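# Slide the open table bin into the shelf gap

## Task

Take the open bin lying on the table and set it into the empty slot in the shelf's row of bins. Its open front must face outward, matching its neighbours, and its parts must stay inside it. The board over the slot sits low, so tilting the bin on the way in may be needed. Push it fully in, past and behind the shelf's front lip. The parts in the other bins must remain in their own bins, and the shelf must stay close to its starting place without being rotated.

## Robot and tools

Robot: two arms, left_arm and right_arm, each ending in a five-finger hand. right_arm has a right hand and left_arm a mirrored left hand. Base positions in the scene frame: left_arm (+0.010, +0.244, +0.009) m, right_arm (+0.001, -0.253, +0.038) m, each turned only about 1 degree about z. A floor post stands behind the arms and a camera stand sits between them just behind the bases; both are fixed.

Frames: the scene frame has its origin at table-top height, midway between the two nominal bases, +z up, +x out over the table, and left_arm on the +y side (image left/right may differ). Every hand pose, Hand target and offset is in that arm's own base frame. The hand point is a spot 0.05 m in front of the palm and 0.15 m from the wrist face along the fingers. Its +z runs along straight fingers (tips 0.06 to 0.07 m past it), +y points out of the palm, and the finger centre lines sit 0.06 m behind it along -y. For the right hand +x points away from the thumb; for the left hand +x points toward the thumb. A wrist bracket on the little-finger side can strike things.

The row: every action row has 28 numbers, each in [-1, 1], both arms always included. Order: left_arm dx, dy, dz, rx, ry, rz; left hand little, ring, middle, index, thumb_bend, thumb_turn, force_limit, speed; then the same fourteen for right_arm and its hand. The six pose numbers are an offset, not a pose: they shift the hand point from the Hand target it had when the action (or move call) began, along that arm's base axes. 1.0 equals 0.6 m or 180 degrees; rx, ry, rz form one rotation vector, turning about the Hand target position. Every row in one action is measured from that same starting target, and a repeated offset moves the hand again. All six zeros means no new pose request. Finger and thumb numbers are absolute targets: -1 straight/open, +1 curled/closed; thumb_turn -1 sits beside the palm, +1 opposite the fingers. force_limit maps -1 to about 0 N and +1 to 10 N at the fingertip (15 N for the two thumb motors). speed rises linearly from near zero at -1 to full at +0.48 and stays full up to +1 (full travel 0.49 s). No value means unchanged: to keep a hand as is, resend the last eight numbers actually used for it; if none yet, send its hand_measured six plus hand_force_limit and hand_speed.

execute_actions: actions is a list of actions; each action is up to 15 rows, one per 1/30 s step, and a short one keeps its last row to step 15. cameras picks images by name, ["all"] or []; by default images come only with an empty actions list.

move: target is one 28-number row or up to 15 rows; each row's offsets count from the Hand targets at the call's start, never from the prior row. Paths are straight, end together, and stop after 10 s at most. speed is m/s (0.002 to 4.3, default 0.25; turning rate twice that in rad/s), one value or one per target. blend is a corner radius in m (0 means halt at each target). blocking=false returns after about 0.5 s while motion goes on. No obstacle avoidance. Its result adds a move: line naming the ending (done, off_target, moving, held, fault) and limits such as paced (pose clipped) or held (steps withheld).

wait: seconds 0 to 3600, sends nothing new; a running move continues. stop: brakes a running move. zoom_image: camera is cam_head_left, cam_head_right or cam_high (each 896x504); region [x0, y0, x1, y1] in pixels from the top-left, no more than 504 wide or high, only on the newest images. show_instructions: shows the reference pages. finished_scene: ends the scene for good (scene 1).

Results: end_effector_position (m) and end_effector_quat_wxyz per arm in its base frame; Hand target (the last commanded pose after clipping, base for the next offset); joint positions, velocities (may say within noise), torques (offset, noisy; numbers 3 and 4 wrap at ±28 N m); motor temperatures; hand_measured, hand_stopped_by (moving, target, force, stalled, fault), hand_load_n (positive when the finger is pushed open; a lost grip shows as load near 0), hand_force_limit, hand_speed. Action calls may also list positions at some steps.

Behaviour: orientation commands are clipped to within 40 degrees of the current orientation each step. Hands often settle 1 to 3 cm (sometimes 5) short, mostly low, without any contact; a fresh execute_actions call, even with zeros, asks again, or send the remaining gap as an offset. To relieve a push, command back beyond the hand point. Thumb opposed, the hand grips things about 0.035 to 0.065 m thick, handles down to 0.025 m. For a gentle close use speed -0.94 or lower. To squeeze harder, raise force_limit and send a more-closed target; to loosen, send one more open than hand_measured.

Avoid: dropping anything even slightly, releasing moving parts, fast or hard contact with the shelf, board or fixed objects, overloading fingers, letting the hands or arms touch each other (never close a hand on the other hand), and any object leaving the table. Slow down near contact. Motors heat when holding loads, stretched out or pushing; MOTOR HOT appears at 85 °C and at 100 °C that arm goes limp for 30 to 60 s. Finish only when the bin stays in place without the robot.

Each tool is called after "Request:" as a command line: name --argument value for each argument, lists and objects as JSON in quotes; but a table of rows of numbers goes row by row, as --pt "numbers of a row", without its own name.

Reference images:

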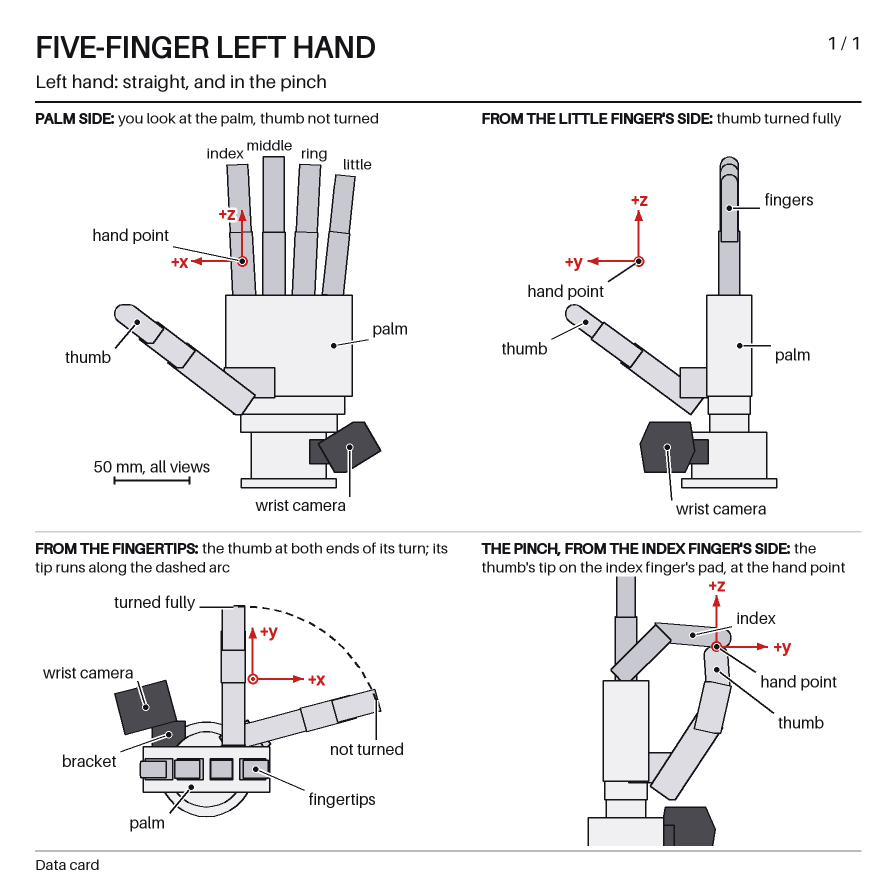

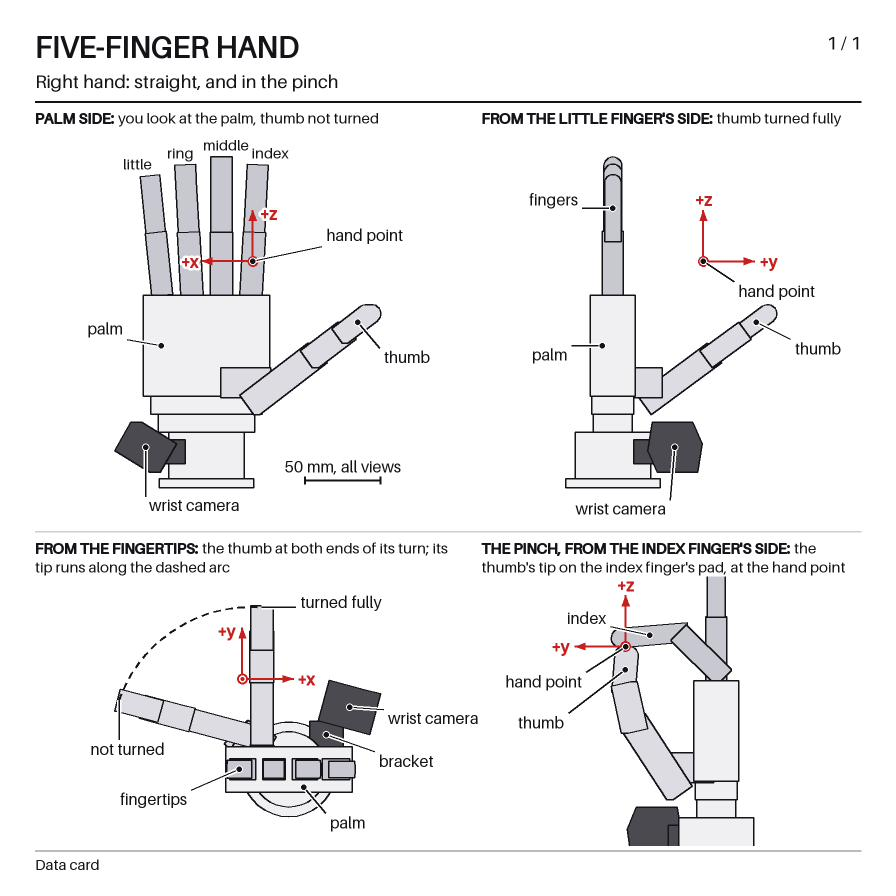

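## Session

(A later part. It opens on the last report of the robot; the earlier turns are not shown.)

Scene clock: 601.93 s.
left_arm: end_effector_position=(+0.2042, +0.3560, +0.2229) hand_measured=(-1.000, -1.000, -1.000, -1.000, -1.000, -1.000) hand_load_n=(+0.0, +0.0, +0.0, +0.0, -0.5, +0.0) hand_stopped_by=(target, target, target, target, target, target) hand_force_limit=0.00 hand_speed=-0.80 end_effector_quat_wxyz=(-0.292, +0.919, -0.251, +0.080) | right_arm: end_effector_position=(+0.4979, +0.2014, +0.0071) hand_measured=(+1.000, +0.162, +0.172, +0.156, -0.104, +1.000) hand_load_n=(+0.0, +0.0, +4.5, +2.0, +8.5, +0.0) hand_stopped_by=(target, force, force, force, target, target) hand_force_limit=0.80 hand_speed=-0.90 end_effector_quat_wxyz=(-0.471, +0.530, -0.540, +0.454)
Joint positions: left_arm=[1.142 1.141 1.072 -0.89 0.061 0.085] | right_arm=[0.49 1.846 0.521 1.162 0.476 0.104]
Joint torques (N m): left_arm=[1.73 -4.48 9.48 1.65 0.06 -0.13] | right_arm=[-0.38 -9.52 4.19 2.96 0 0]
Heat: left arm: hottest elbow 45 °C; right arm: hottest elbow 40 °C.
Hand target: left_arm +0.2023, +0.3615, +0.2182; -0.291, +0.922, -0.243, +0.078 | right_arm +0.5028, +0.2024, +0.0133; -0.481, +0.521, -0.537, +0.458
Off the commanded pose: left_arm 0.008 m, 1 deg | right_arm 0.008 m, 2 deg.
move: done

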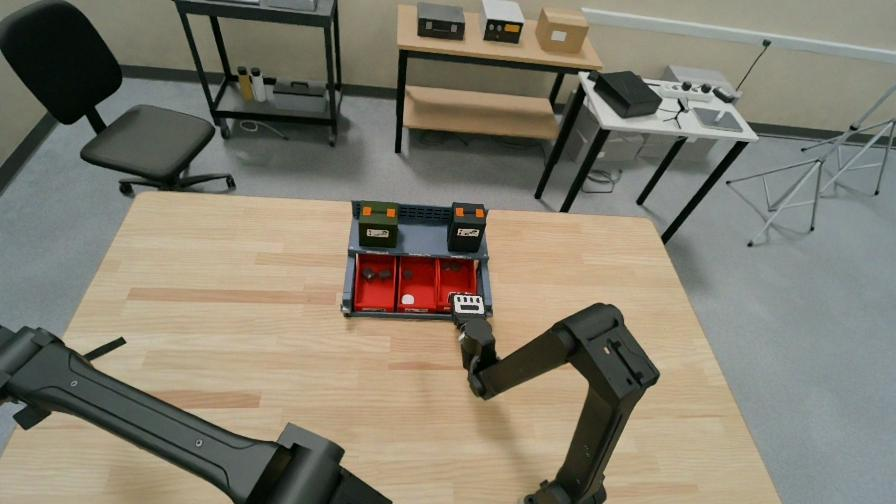

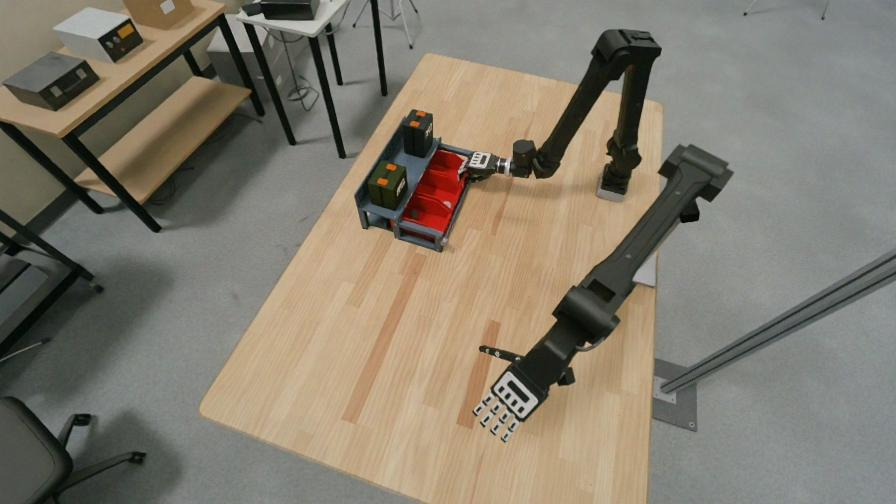

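Request:
move --pt "0 0 0 0 0 0 -1 -1 -1 -1 -1 -1 0 -0.8 0.0 -0.001 -0.01 0 0 0 1 0.5 0.7 0.7 -0.1 1 0.8 -0.9" --speed 0.03 --cameras '["cam_head_left","cam_high"]'

Request:
zoom_image --camera "cam_head_left" --region '[420, 280, 480, 330]'

Request:
zoom_image --camera "cam_high" --region '[440, 140, 500, 200]'

Scene clock: 607.47 s.
left_arm: end_effector_position=(+0.2042, +0.3560, +0.2229) hand_measured=(-1.000, -1.000, -1.000, -1.000, -1.000, -1.000) hand_load_n=(+0.0, +0.0, +0.0, +0.0, +0.0, +0.0) hand_stopped_by=(target, target, target, target, target, target) hand_force_limit=0.00 hand_speed=-0.80 end_effector_quat_wxyz=(-0.292, +0.919, -0.251, +0.080) | right_arm: end_effector_position=(+0.4975, +0.2013, +0.0018) hand_measured=(+1.000, +0.162, +0.172, +0.156, -0.104, +1.000) hand_load_n=(+0.0, +0.0, +3.0, +1.0, +6.0, +0.5) hand_stopped_by=(target, force, force, force, target, target) hand_force_limit=0.80 hand_speed=-0.90 end_effector_quat_wxyz=(-0.472, +0.529, -0.540, +0.454)
Joint positions: left_arm=[1.142 1.141 1.072 -0.89 0.061 0.085] | right_arm=[0.49 1.868 0.521 1.186 0.475 0.104]
Joint torques (N m): left_arm=[1.73 -4.42 9.48 1.65 0.06 -0.12] | right_arm=[-0.5 -9.52 4.14 2.88 -0.03 0]
Heat: left arm: hottest elbow 45 °C; right arm: hottest elbow 39 °C.
Hand target: left_arm +0.2023, +0.3615, +0.2182; -0.291, +0.922, -0.243, +0.078 | right_arm +0.5029, +0.2019, +0.0074; -0.481, +0.520, -0.537, +0.458
Off the commanded pose: left_arm 0.008 m, 1 deg | right_arm 0.008 m, 2 deg.
move: done

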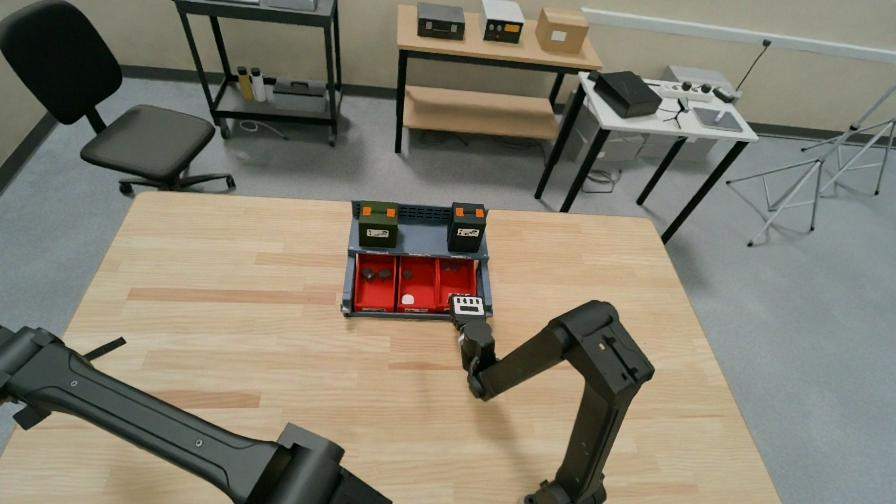

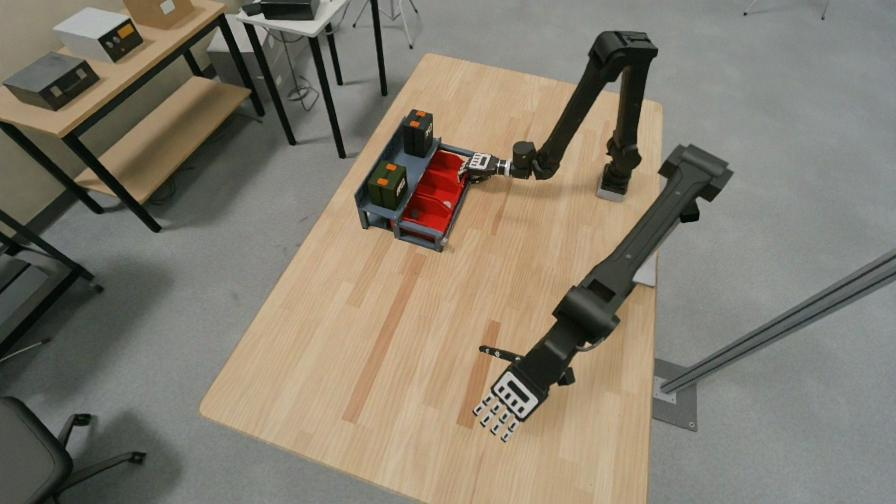

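Scaled by 8.400 from the camera's image (finer frame: 1280x720).

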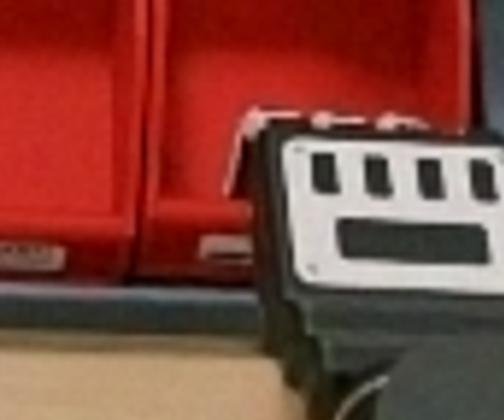

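Scaled by 8.400 from the camera's image (finer frame: 1280x720).

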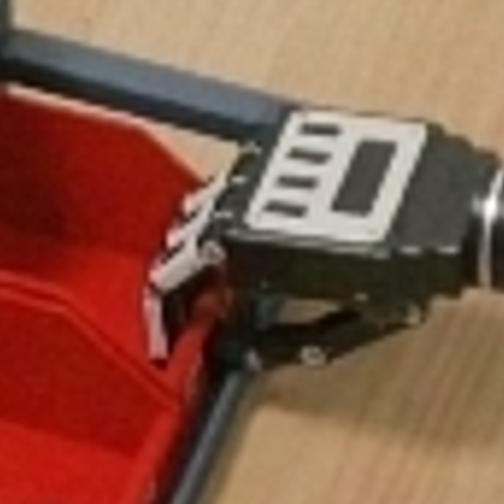

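Request:
move --pt "0 0 0 0 0 0 -1 -1 -1 -1 -1 -1 0 -0.8 0 0 0.004 0 0 0 1 0.5 0.7 0.7 -0.1 1 0.8 -0.85" --pt "0 0 0 0 0 0 -1 -1 -1 -1 -1 -1 0 -0.8 0 0 0.004 0 0 0 1 0.05 0.05 0.05 -0.1 1 0.8 -0.85" --speed 0.03 --cameras '["cam_head_left","cam_high"]'

Request:
zoom_image --camera "cam_head_left" --region '[420, 280, 480, 330]'

Request:
zoom_image --camera "cam_high" --region '[440, 140, 500, 200]'

Scene clock: 612.70 s.
left_arm: end_effector_position=(+0.2042, +0.3560, +0.2229) hand_measured=(-1.000, -1.000, -1.000, -1.000, -1.000, -1.000) hand_load_n=(+0.0, +0.0, +0.0, +0.0, +0.0, +0.0) hand_stopped_by=(target, target, target, target, target, target) hand_force_limit=0.00 hand_speed=-0.80 end_effector_quat_wxyz=(-0.292, +0.919, -0.251, +0.080) | right_arm: end_effector_position=(+0.4975, +0.2014, +0.0018) hand_measured=(+1.000, +0.050, +0.050, +0.050, -0.100, +1.000) hand_load_n=(+0.0, +0.0, +0.0, +0.0, +1.5, +0.0) hand_stopped_by=(target, target, target, target, target, target) hand_force_limit=0.80 hand_speed=-0.85 end_effector_quat_wxyz=(-0.472, +0.529, -0.540, +0.454)
Joint positions: left_arm=[1.142 1.141 1.072 -0.89 0.061 0.085] | right_arm=[0.49 1.868 0.521 1.186 0.474 0.104]
Joint torques (N m): left_arm=[1.73 -4.48 9.48 1.65 0.05 -0.12] | right_arm=[-0.38 -10.34 4.05 2.59 -0.01 0]
Heat: left arm: hottest elbow 45 °C; right arm: hottest elbow 39 °C.
Hand target: left_arm +0.2023, +0.3615, +0.2182; -0.291, +0.922, -0.243, +0.078 | right_arm +0.5029, +0.2019, +0.0098; -0.481, +0.521, -0.537, +0.458
Off the commanded pose: left_arm 0.008 m, 1 deg | right_arm 0.010 m, 2 deg.
move: done

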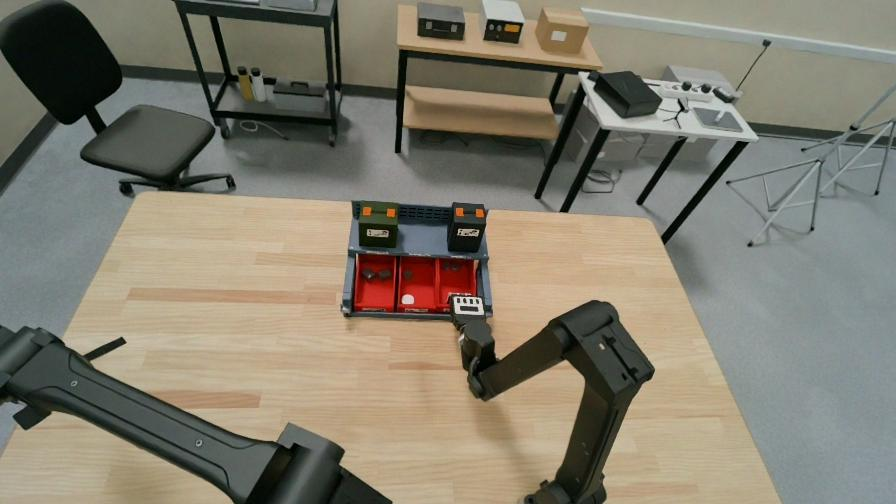

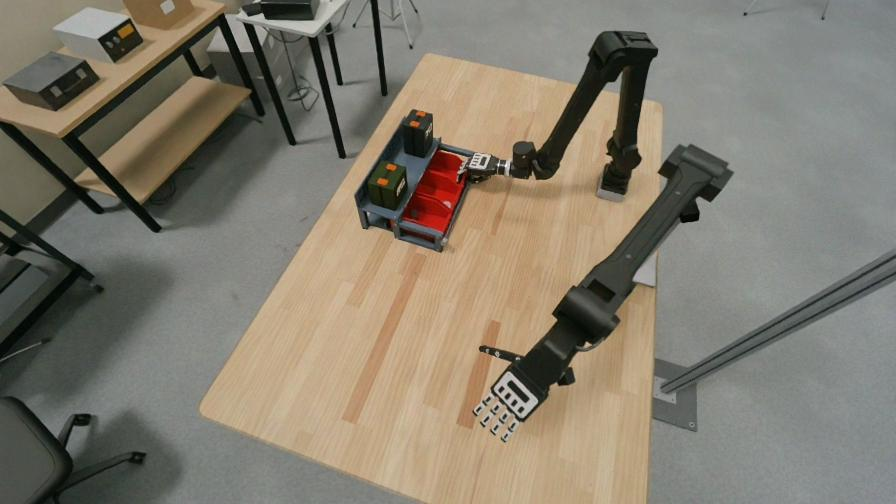

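Scaled by 8.400 from the camera's image (finer frame: 1280x720).

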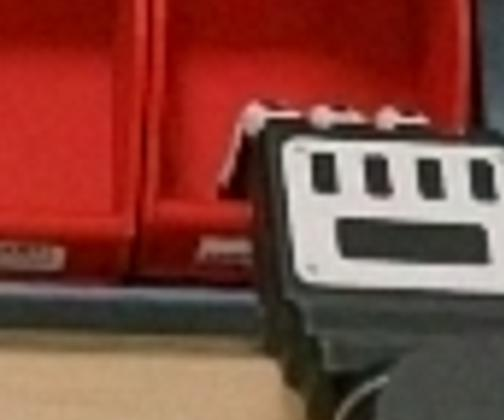

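Scaled by 8.400 from the camera's image (finer frame: 1280x720).

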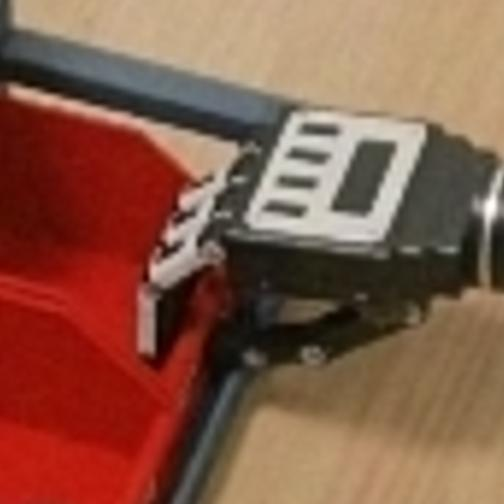

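Request:
move --pt "0 0 0 0 0 0 -1 -1 -1 -1 -1 -1 0 -0.8 0 0 0 0 0 0 1 -0.2 -0.2 -0.2 -0.1 1 0.8 -0.8" --pt "0 0 0 0 0 0 -1 -1 -1 -1 -1 -1 0 -0.8 -0.008 0 0.15 0 0 0 1 -0.2 -0.2 -0.2 -0.1 1 0.8 -0.8" --speed 0.06 --cameras '["cam_head_left","cam_head_right","cam_high"]'

Request:
zoom_image --camera "cam_head_left" --region '[410, 240, 510, 340]'

Request:
zoom_image --camera "cam_high" --region '[420, 120, 500, 220]'

Scene clock: 618.97 s.
left_arm: end_effector_position=(+0.2042, +0.3560, +0.2229) hand_measured=(-1.000, -1.000, -1.000, -1.000, -1.000, -1.000) hand_load_n=(+0.0, +0.0, +0.0, +0.0, +0.0, +0.0) hand_stopped_by=(target, target, target, target, target, target) hand_force_limit=0.00 hand_speed=-0.80 end_effector_quat_wxyz=(-0.292, +0.919, -0.251, +0.080) | right_arm: end_effector_position=(+0.4947, +0.1995, +0.0921) hand_measured=(+1.000, -0.200, -0.200, -0.200, -0.100, +1.000) hand_load_n=(+0.0, +0.0, +0.0, +0.0, +0.0, +0.5) hand_stopped_by=(target, target, target, target, target, target) hand_force_limit=0.80 hand_speed=-0.80 end_effector_quat_wxyz=(-0.477, +0.524, -0.539, +0.456)
Joint positions: left_arm=[1.142 1.141 1.072 -0.89 0.061 0.085] | right_arm=[0.49 1.536 0.52 0.87 0.476 0.104]
Joint torques (N m): left_arm=[1.67 -4.42 9.48 1.63 0.06 -0.13] | right_arm=[-0.03 -9.11 6.72 1.65 0.13 0.01]
Heat: left arm: hottest elbow 45 °C; right arm: hottest elbow 38 °C.
Hand target: left_arm +0.2023, +0.3615, +0.2182; -0.291, +0.922, -0.243, +0.078 | right_arm +0.4981, +0.2018, +0.0998; -0.481, +0.520, -0.537, +0.458
Off the commanded pose: left_arm 0.008 m, 1 deg | right_arm 0.009 m, 1 deg.
move: done

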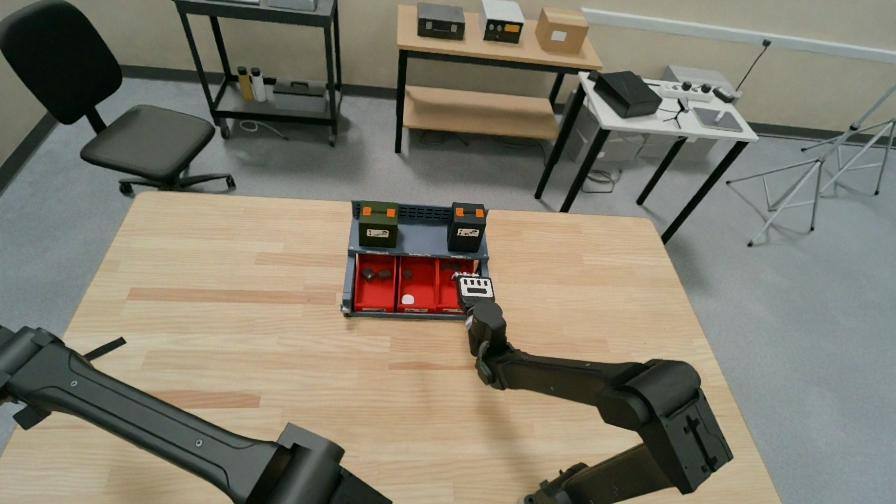

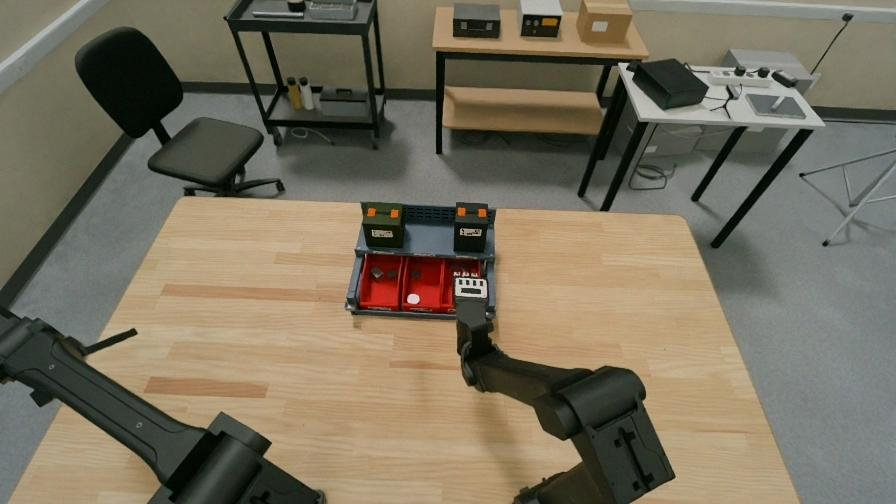

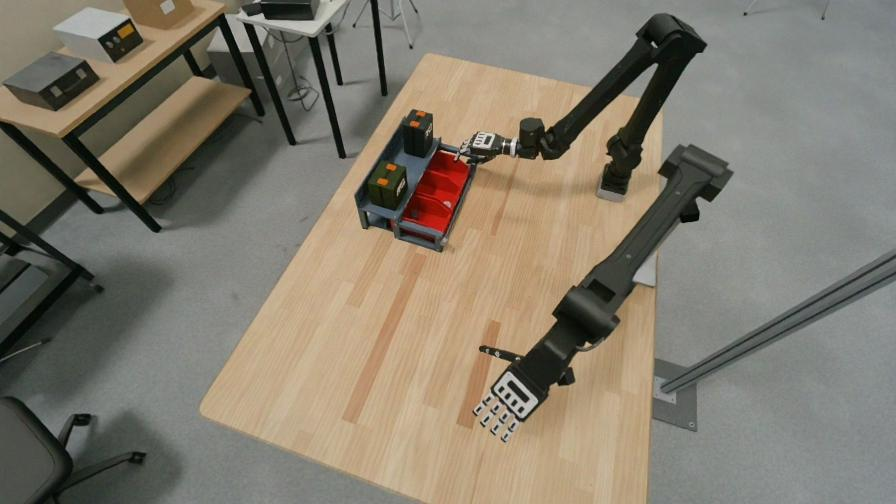

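Scaled by 5.040 from the camera's image (finer frame: 1280x720).

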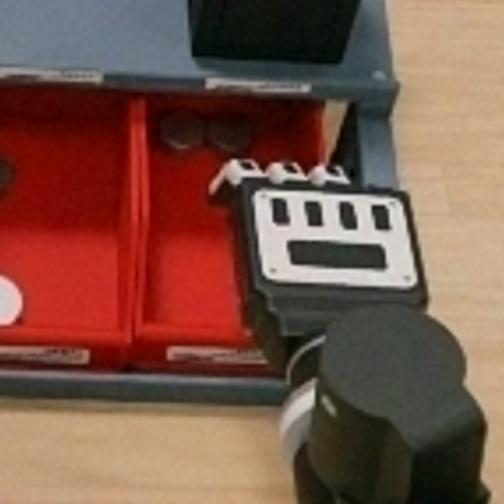

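Scaled by 5.040 from the camera's image (finer frame: 1280x720).

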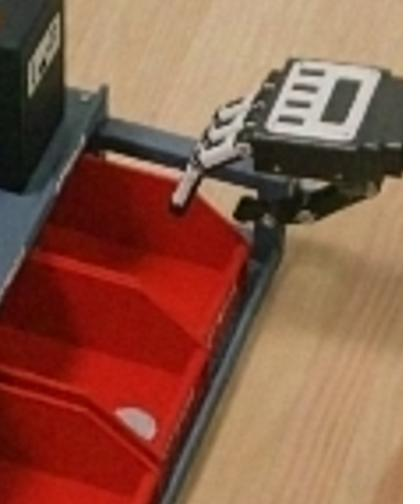

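Request:
move --pt "0 0 0 0 0 0 -1 -1 -1 -1 -1 -1 0 -0.8 -0.05 0 0.12 0 0 0 1 -0.2 -0.2 -0.2 -0.1 1 0.8 -0.8" --pt "0 0 0 0 0 0 -1 -1 -1 -1 -1 -1 0 -0.8 -0.3 -0.3 0.15 0 0 0 1 -0.2 -0.2 -0.2 -0.1 1 0.8 -0.8" --speed 0.12 --blend 0.03 --cameras '["cam_head_left","cam_head_right","cam_high"]'

Request:
zoom_image --camera "cam_head_left" --region '[340, 240, 500, 330]'

Request:
zoom_image --camera "cam_head_right" --region '[340, 240, 500, 330]'

Request:
zoom_image --camera "cam_high" --region '[350, 100, 490, 260]'

Scene clock: 626.33 s.
left_arm: end_effector_position=(+0.2042, +0.3560, +0.2229) hand_measured=(-1.000, -1.000, -1.000, -1.000, -1.000, -1.000) hand_load_n=(+0.0, +0.0, +0.5, +0.0, +0.0, +0.0) hand_stopped_by=(target, target, target, target, target, target) hand_force_limit=0.00 hand_speed=-0.80 end_effector_quat_wxyz=(-0.292, +0.919, -0.251, +0.080) | right_arm: end_effector_position=(+0.3191, +0.0255, +0.1884) hand_measured=(+1.000, -0.200, -0.200, -0.200, -0.100, +1.000) hand_load_n=(+0.0, +0.0, +0.0, +0.0, +0.0, +0.0) hand_stopped_by=(target, target, target, target, target, target) hand_force_limit=0.80 hand_speed=-0.80 end_effector_quat_wxyz=(+0.484, -0.521, +0.537, -0.453)
Joint positions: left_arm=[1.142 1.141 1.072 -0.89 0.061 0.085] | right_arm=[-0.082 0.299 0.226 -0.048 -0.1 0.036]
Joint torques (N m): left_arm=[1.73 -4.48 9.48 1.65 0.06 -0.13] | right_arm=[-1.14 2.26 9.77 1.72 -0.12 -0.06]
Heat: left arm: hottest elbow 45 °C; right arm: hottest elbow 38 °C.
Hand target: left_arm +0.2023, +0.3615, +0.2182; -0.291, +0.922, -0.243, +0.078 | right_arm +0.3181, +0.0218, +0.1899; +0.481, -0.520, +0.537, -0.458
Off the commanded pose: left_arm 0.008 m, 1 deg | right_arm 0.004 m, 1 deg.
move: done

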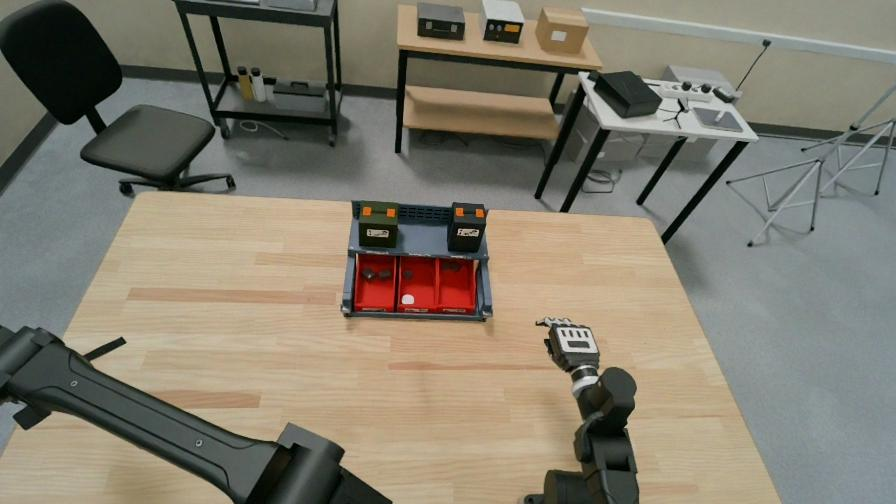

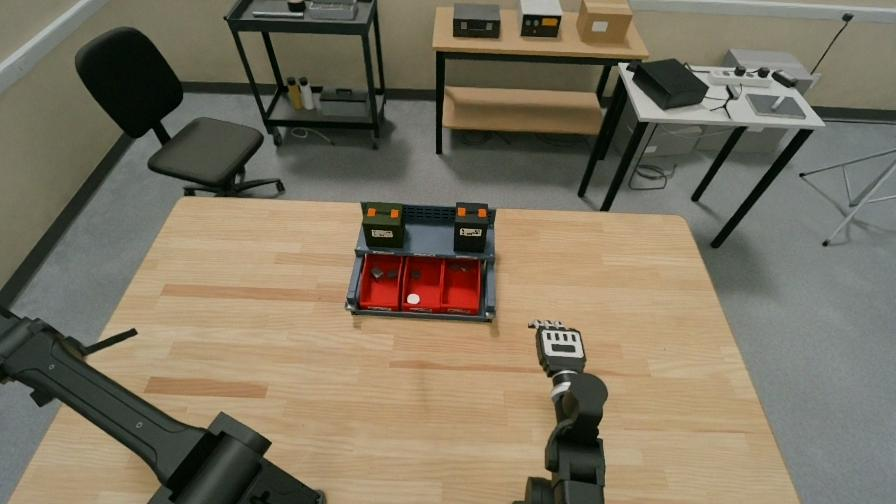

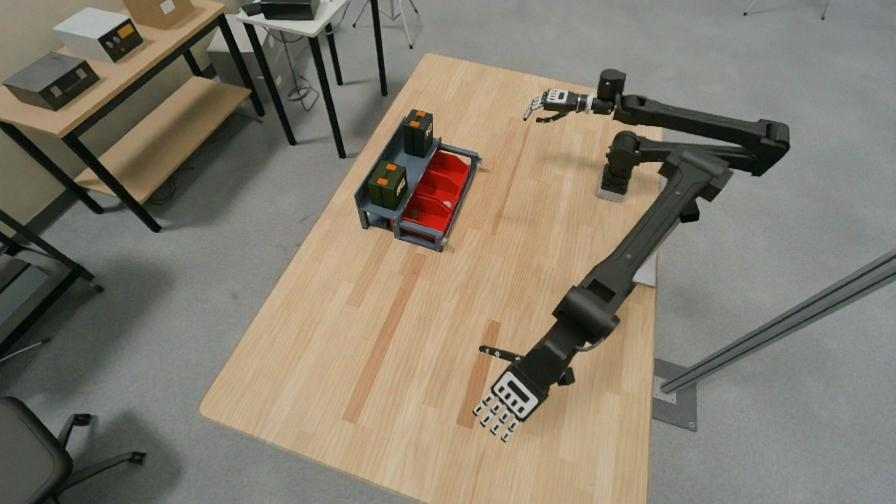

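Scaled by 3.150 from the camera's image (finer frame: 1280x720).

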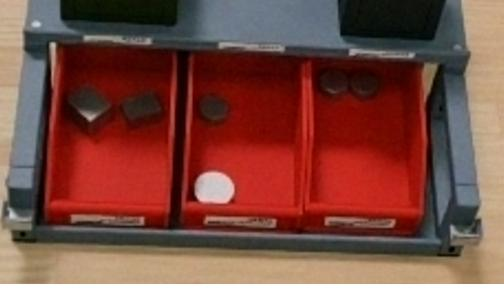

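Scaled by 3.150 from the camera's image (finer frame: 1280x720).

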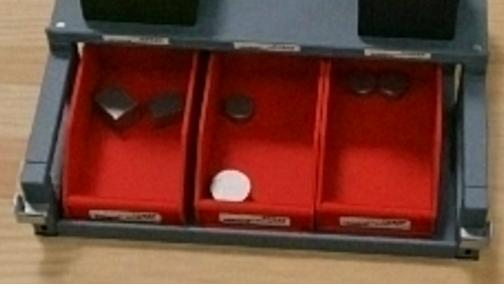

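Scaled by 3.150 from the camera's image (finer frame: 1280x720).

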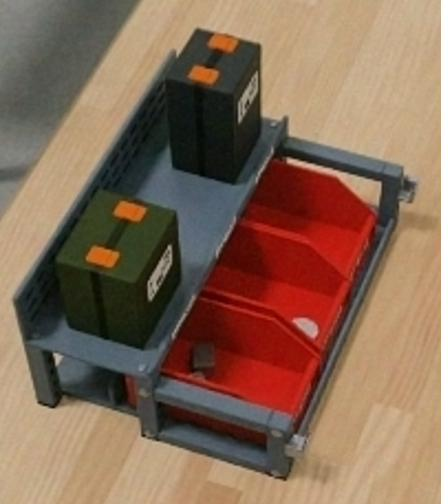

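Request:
finished_scene

The scene is finished: the task was done.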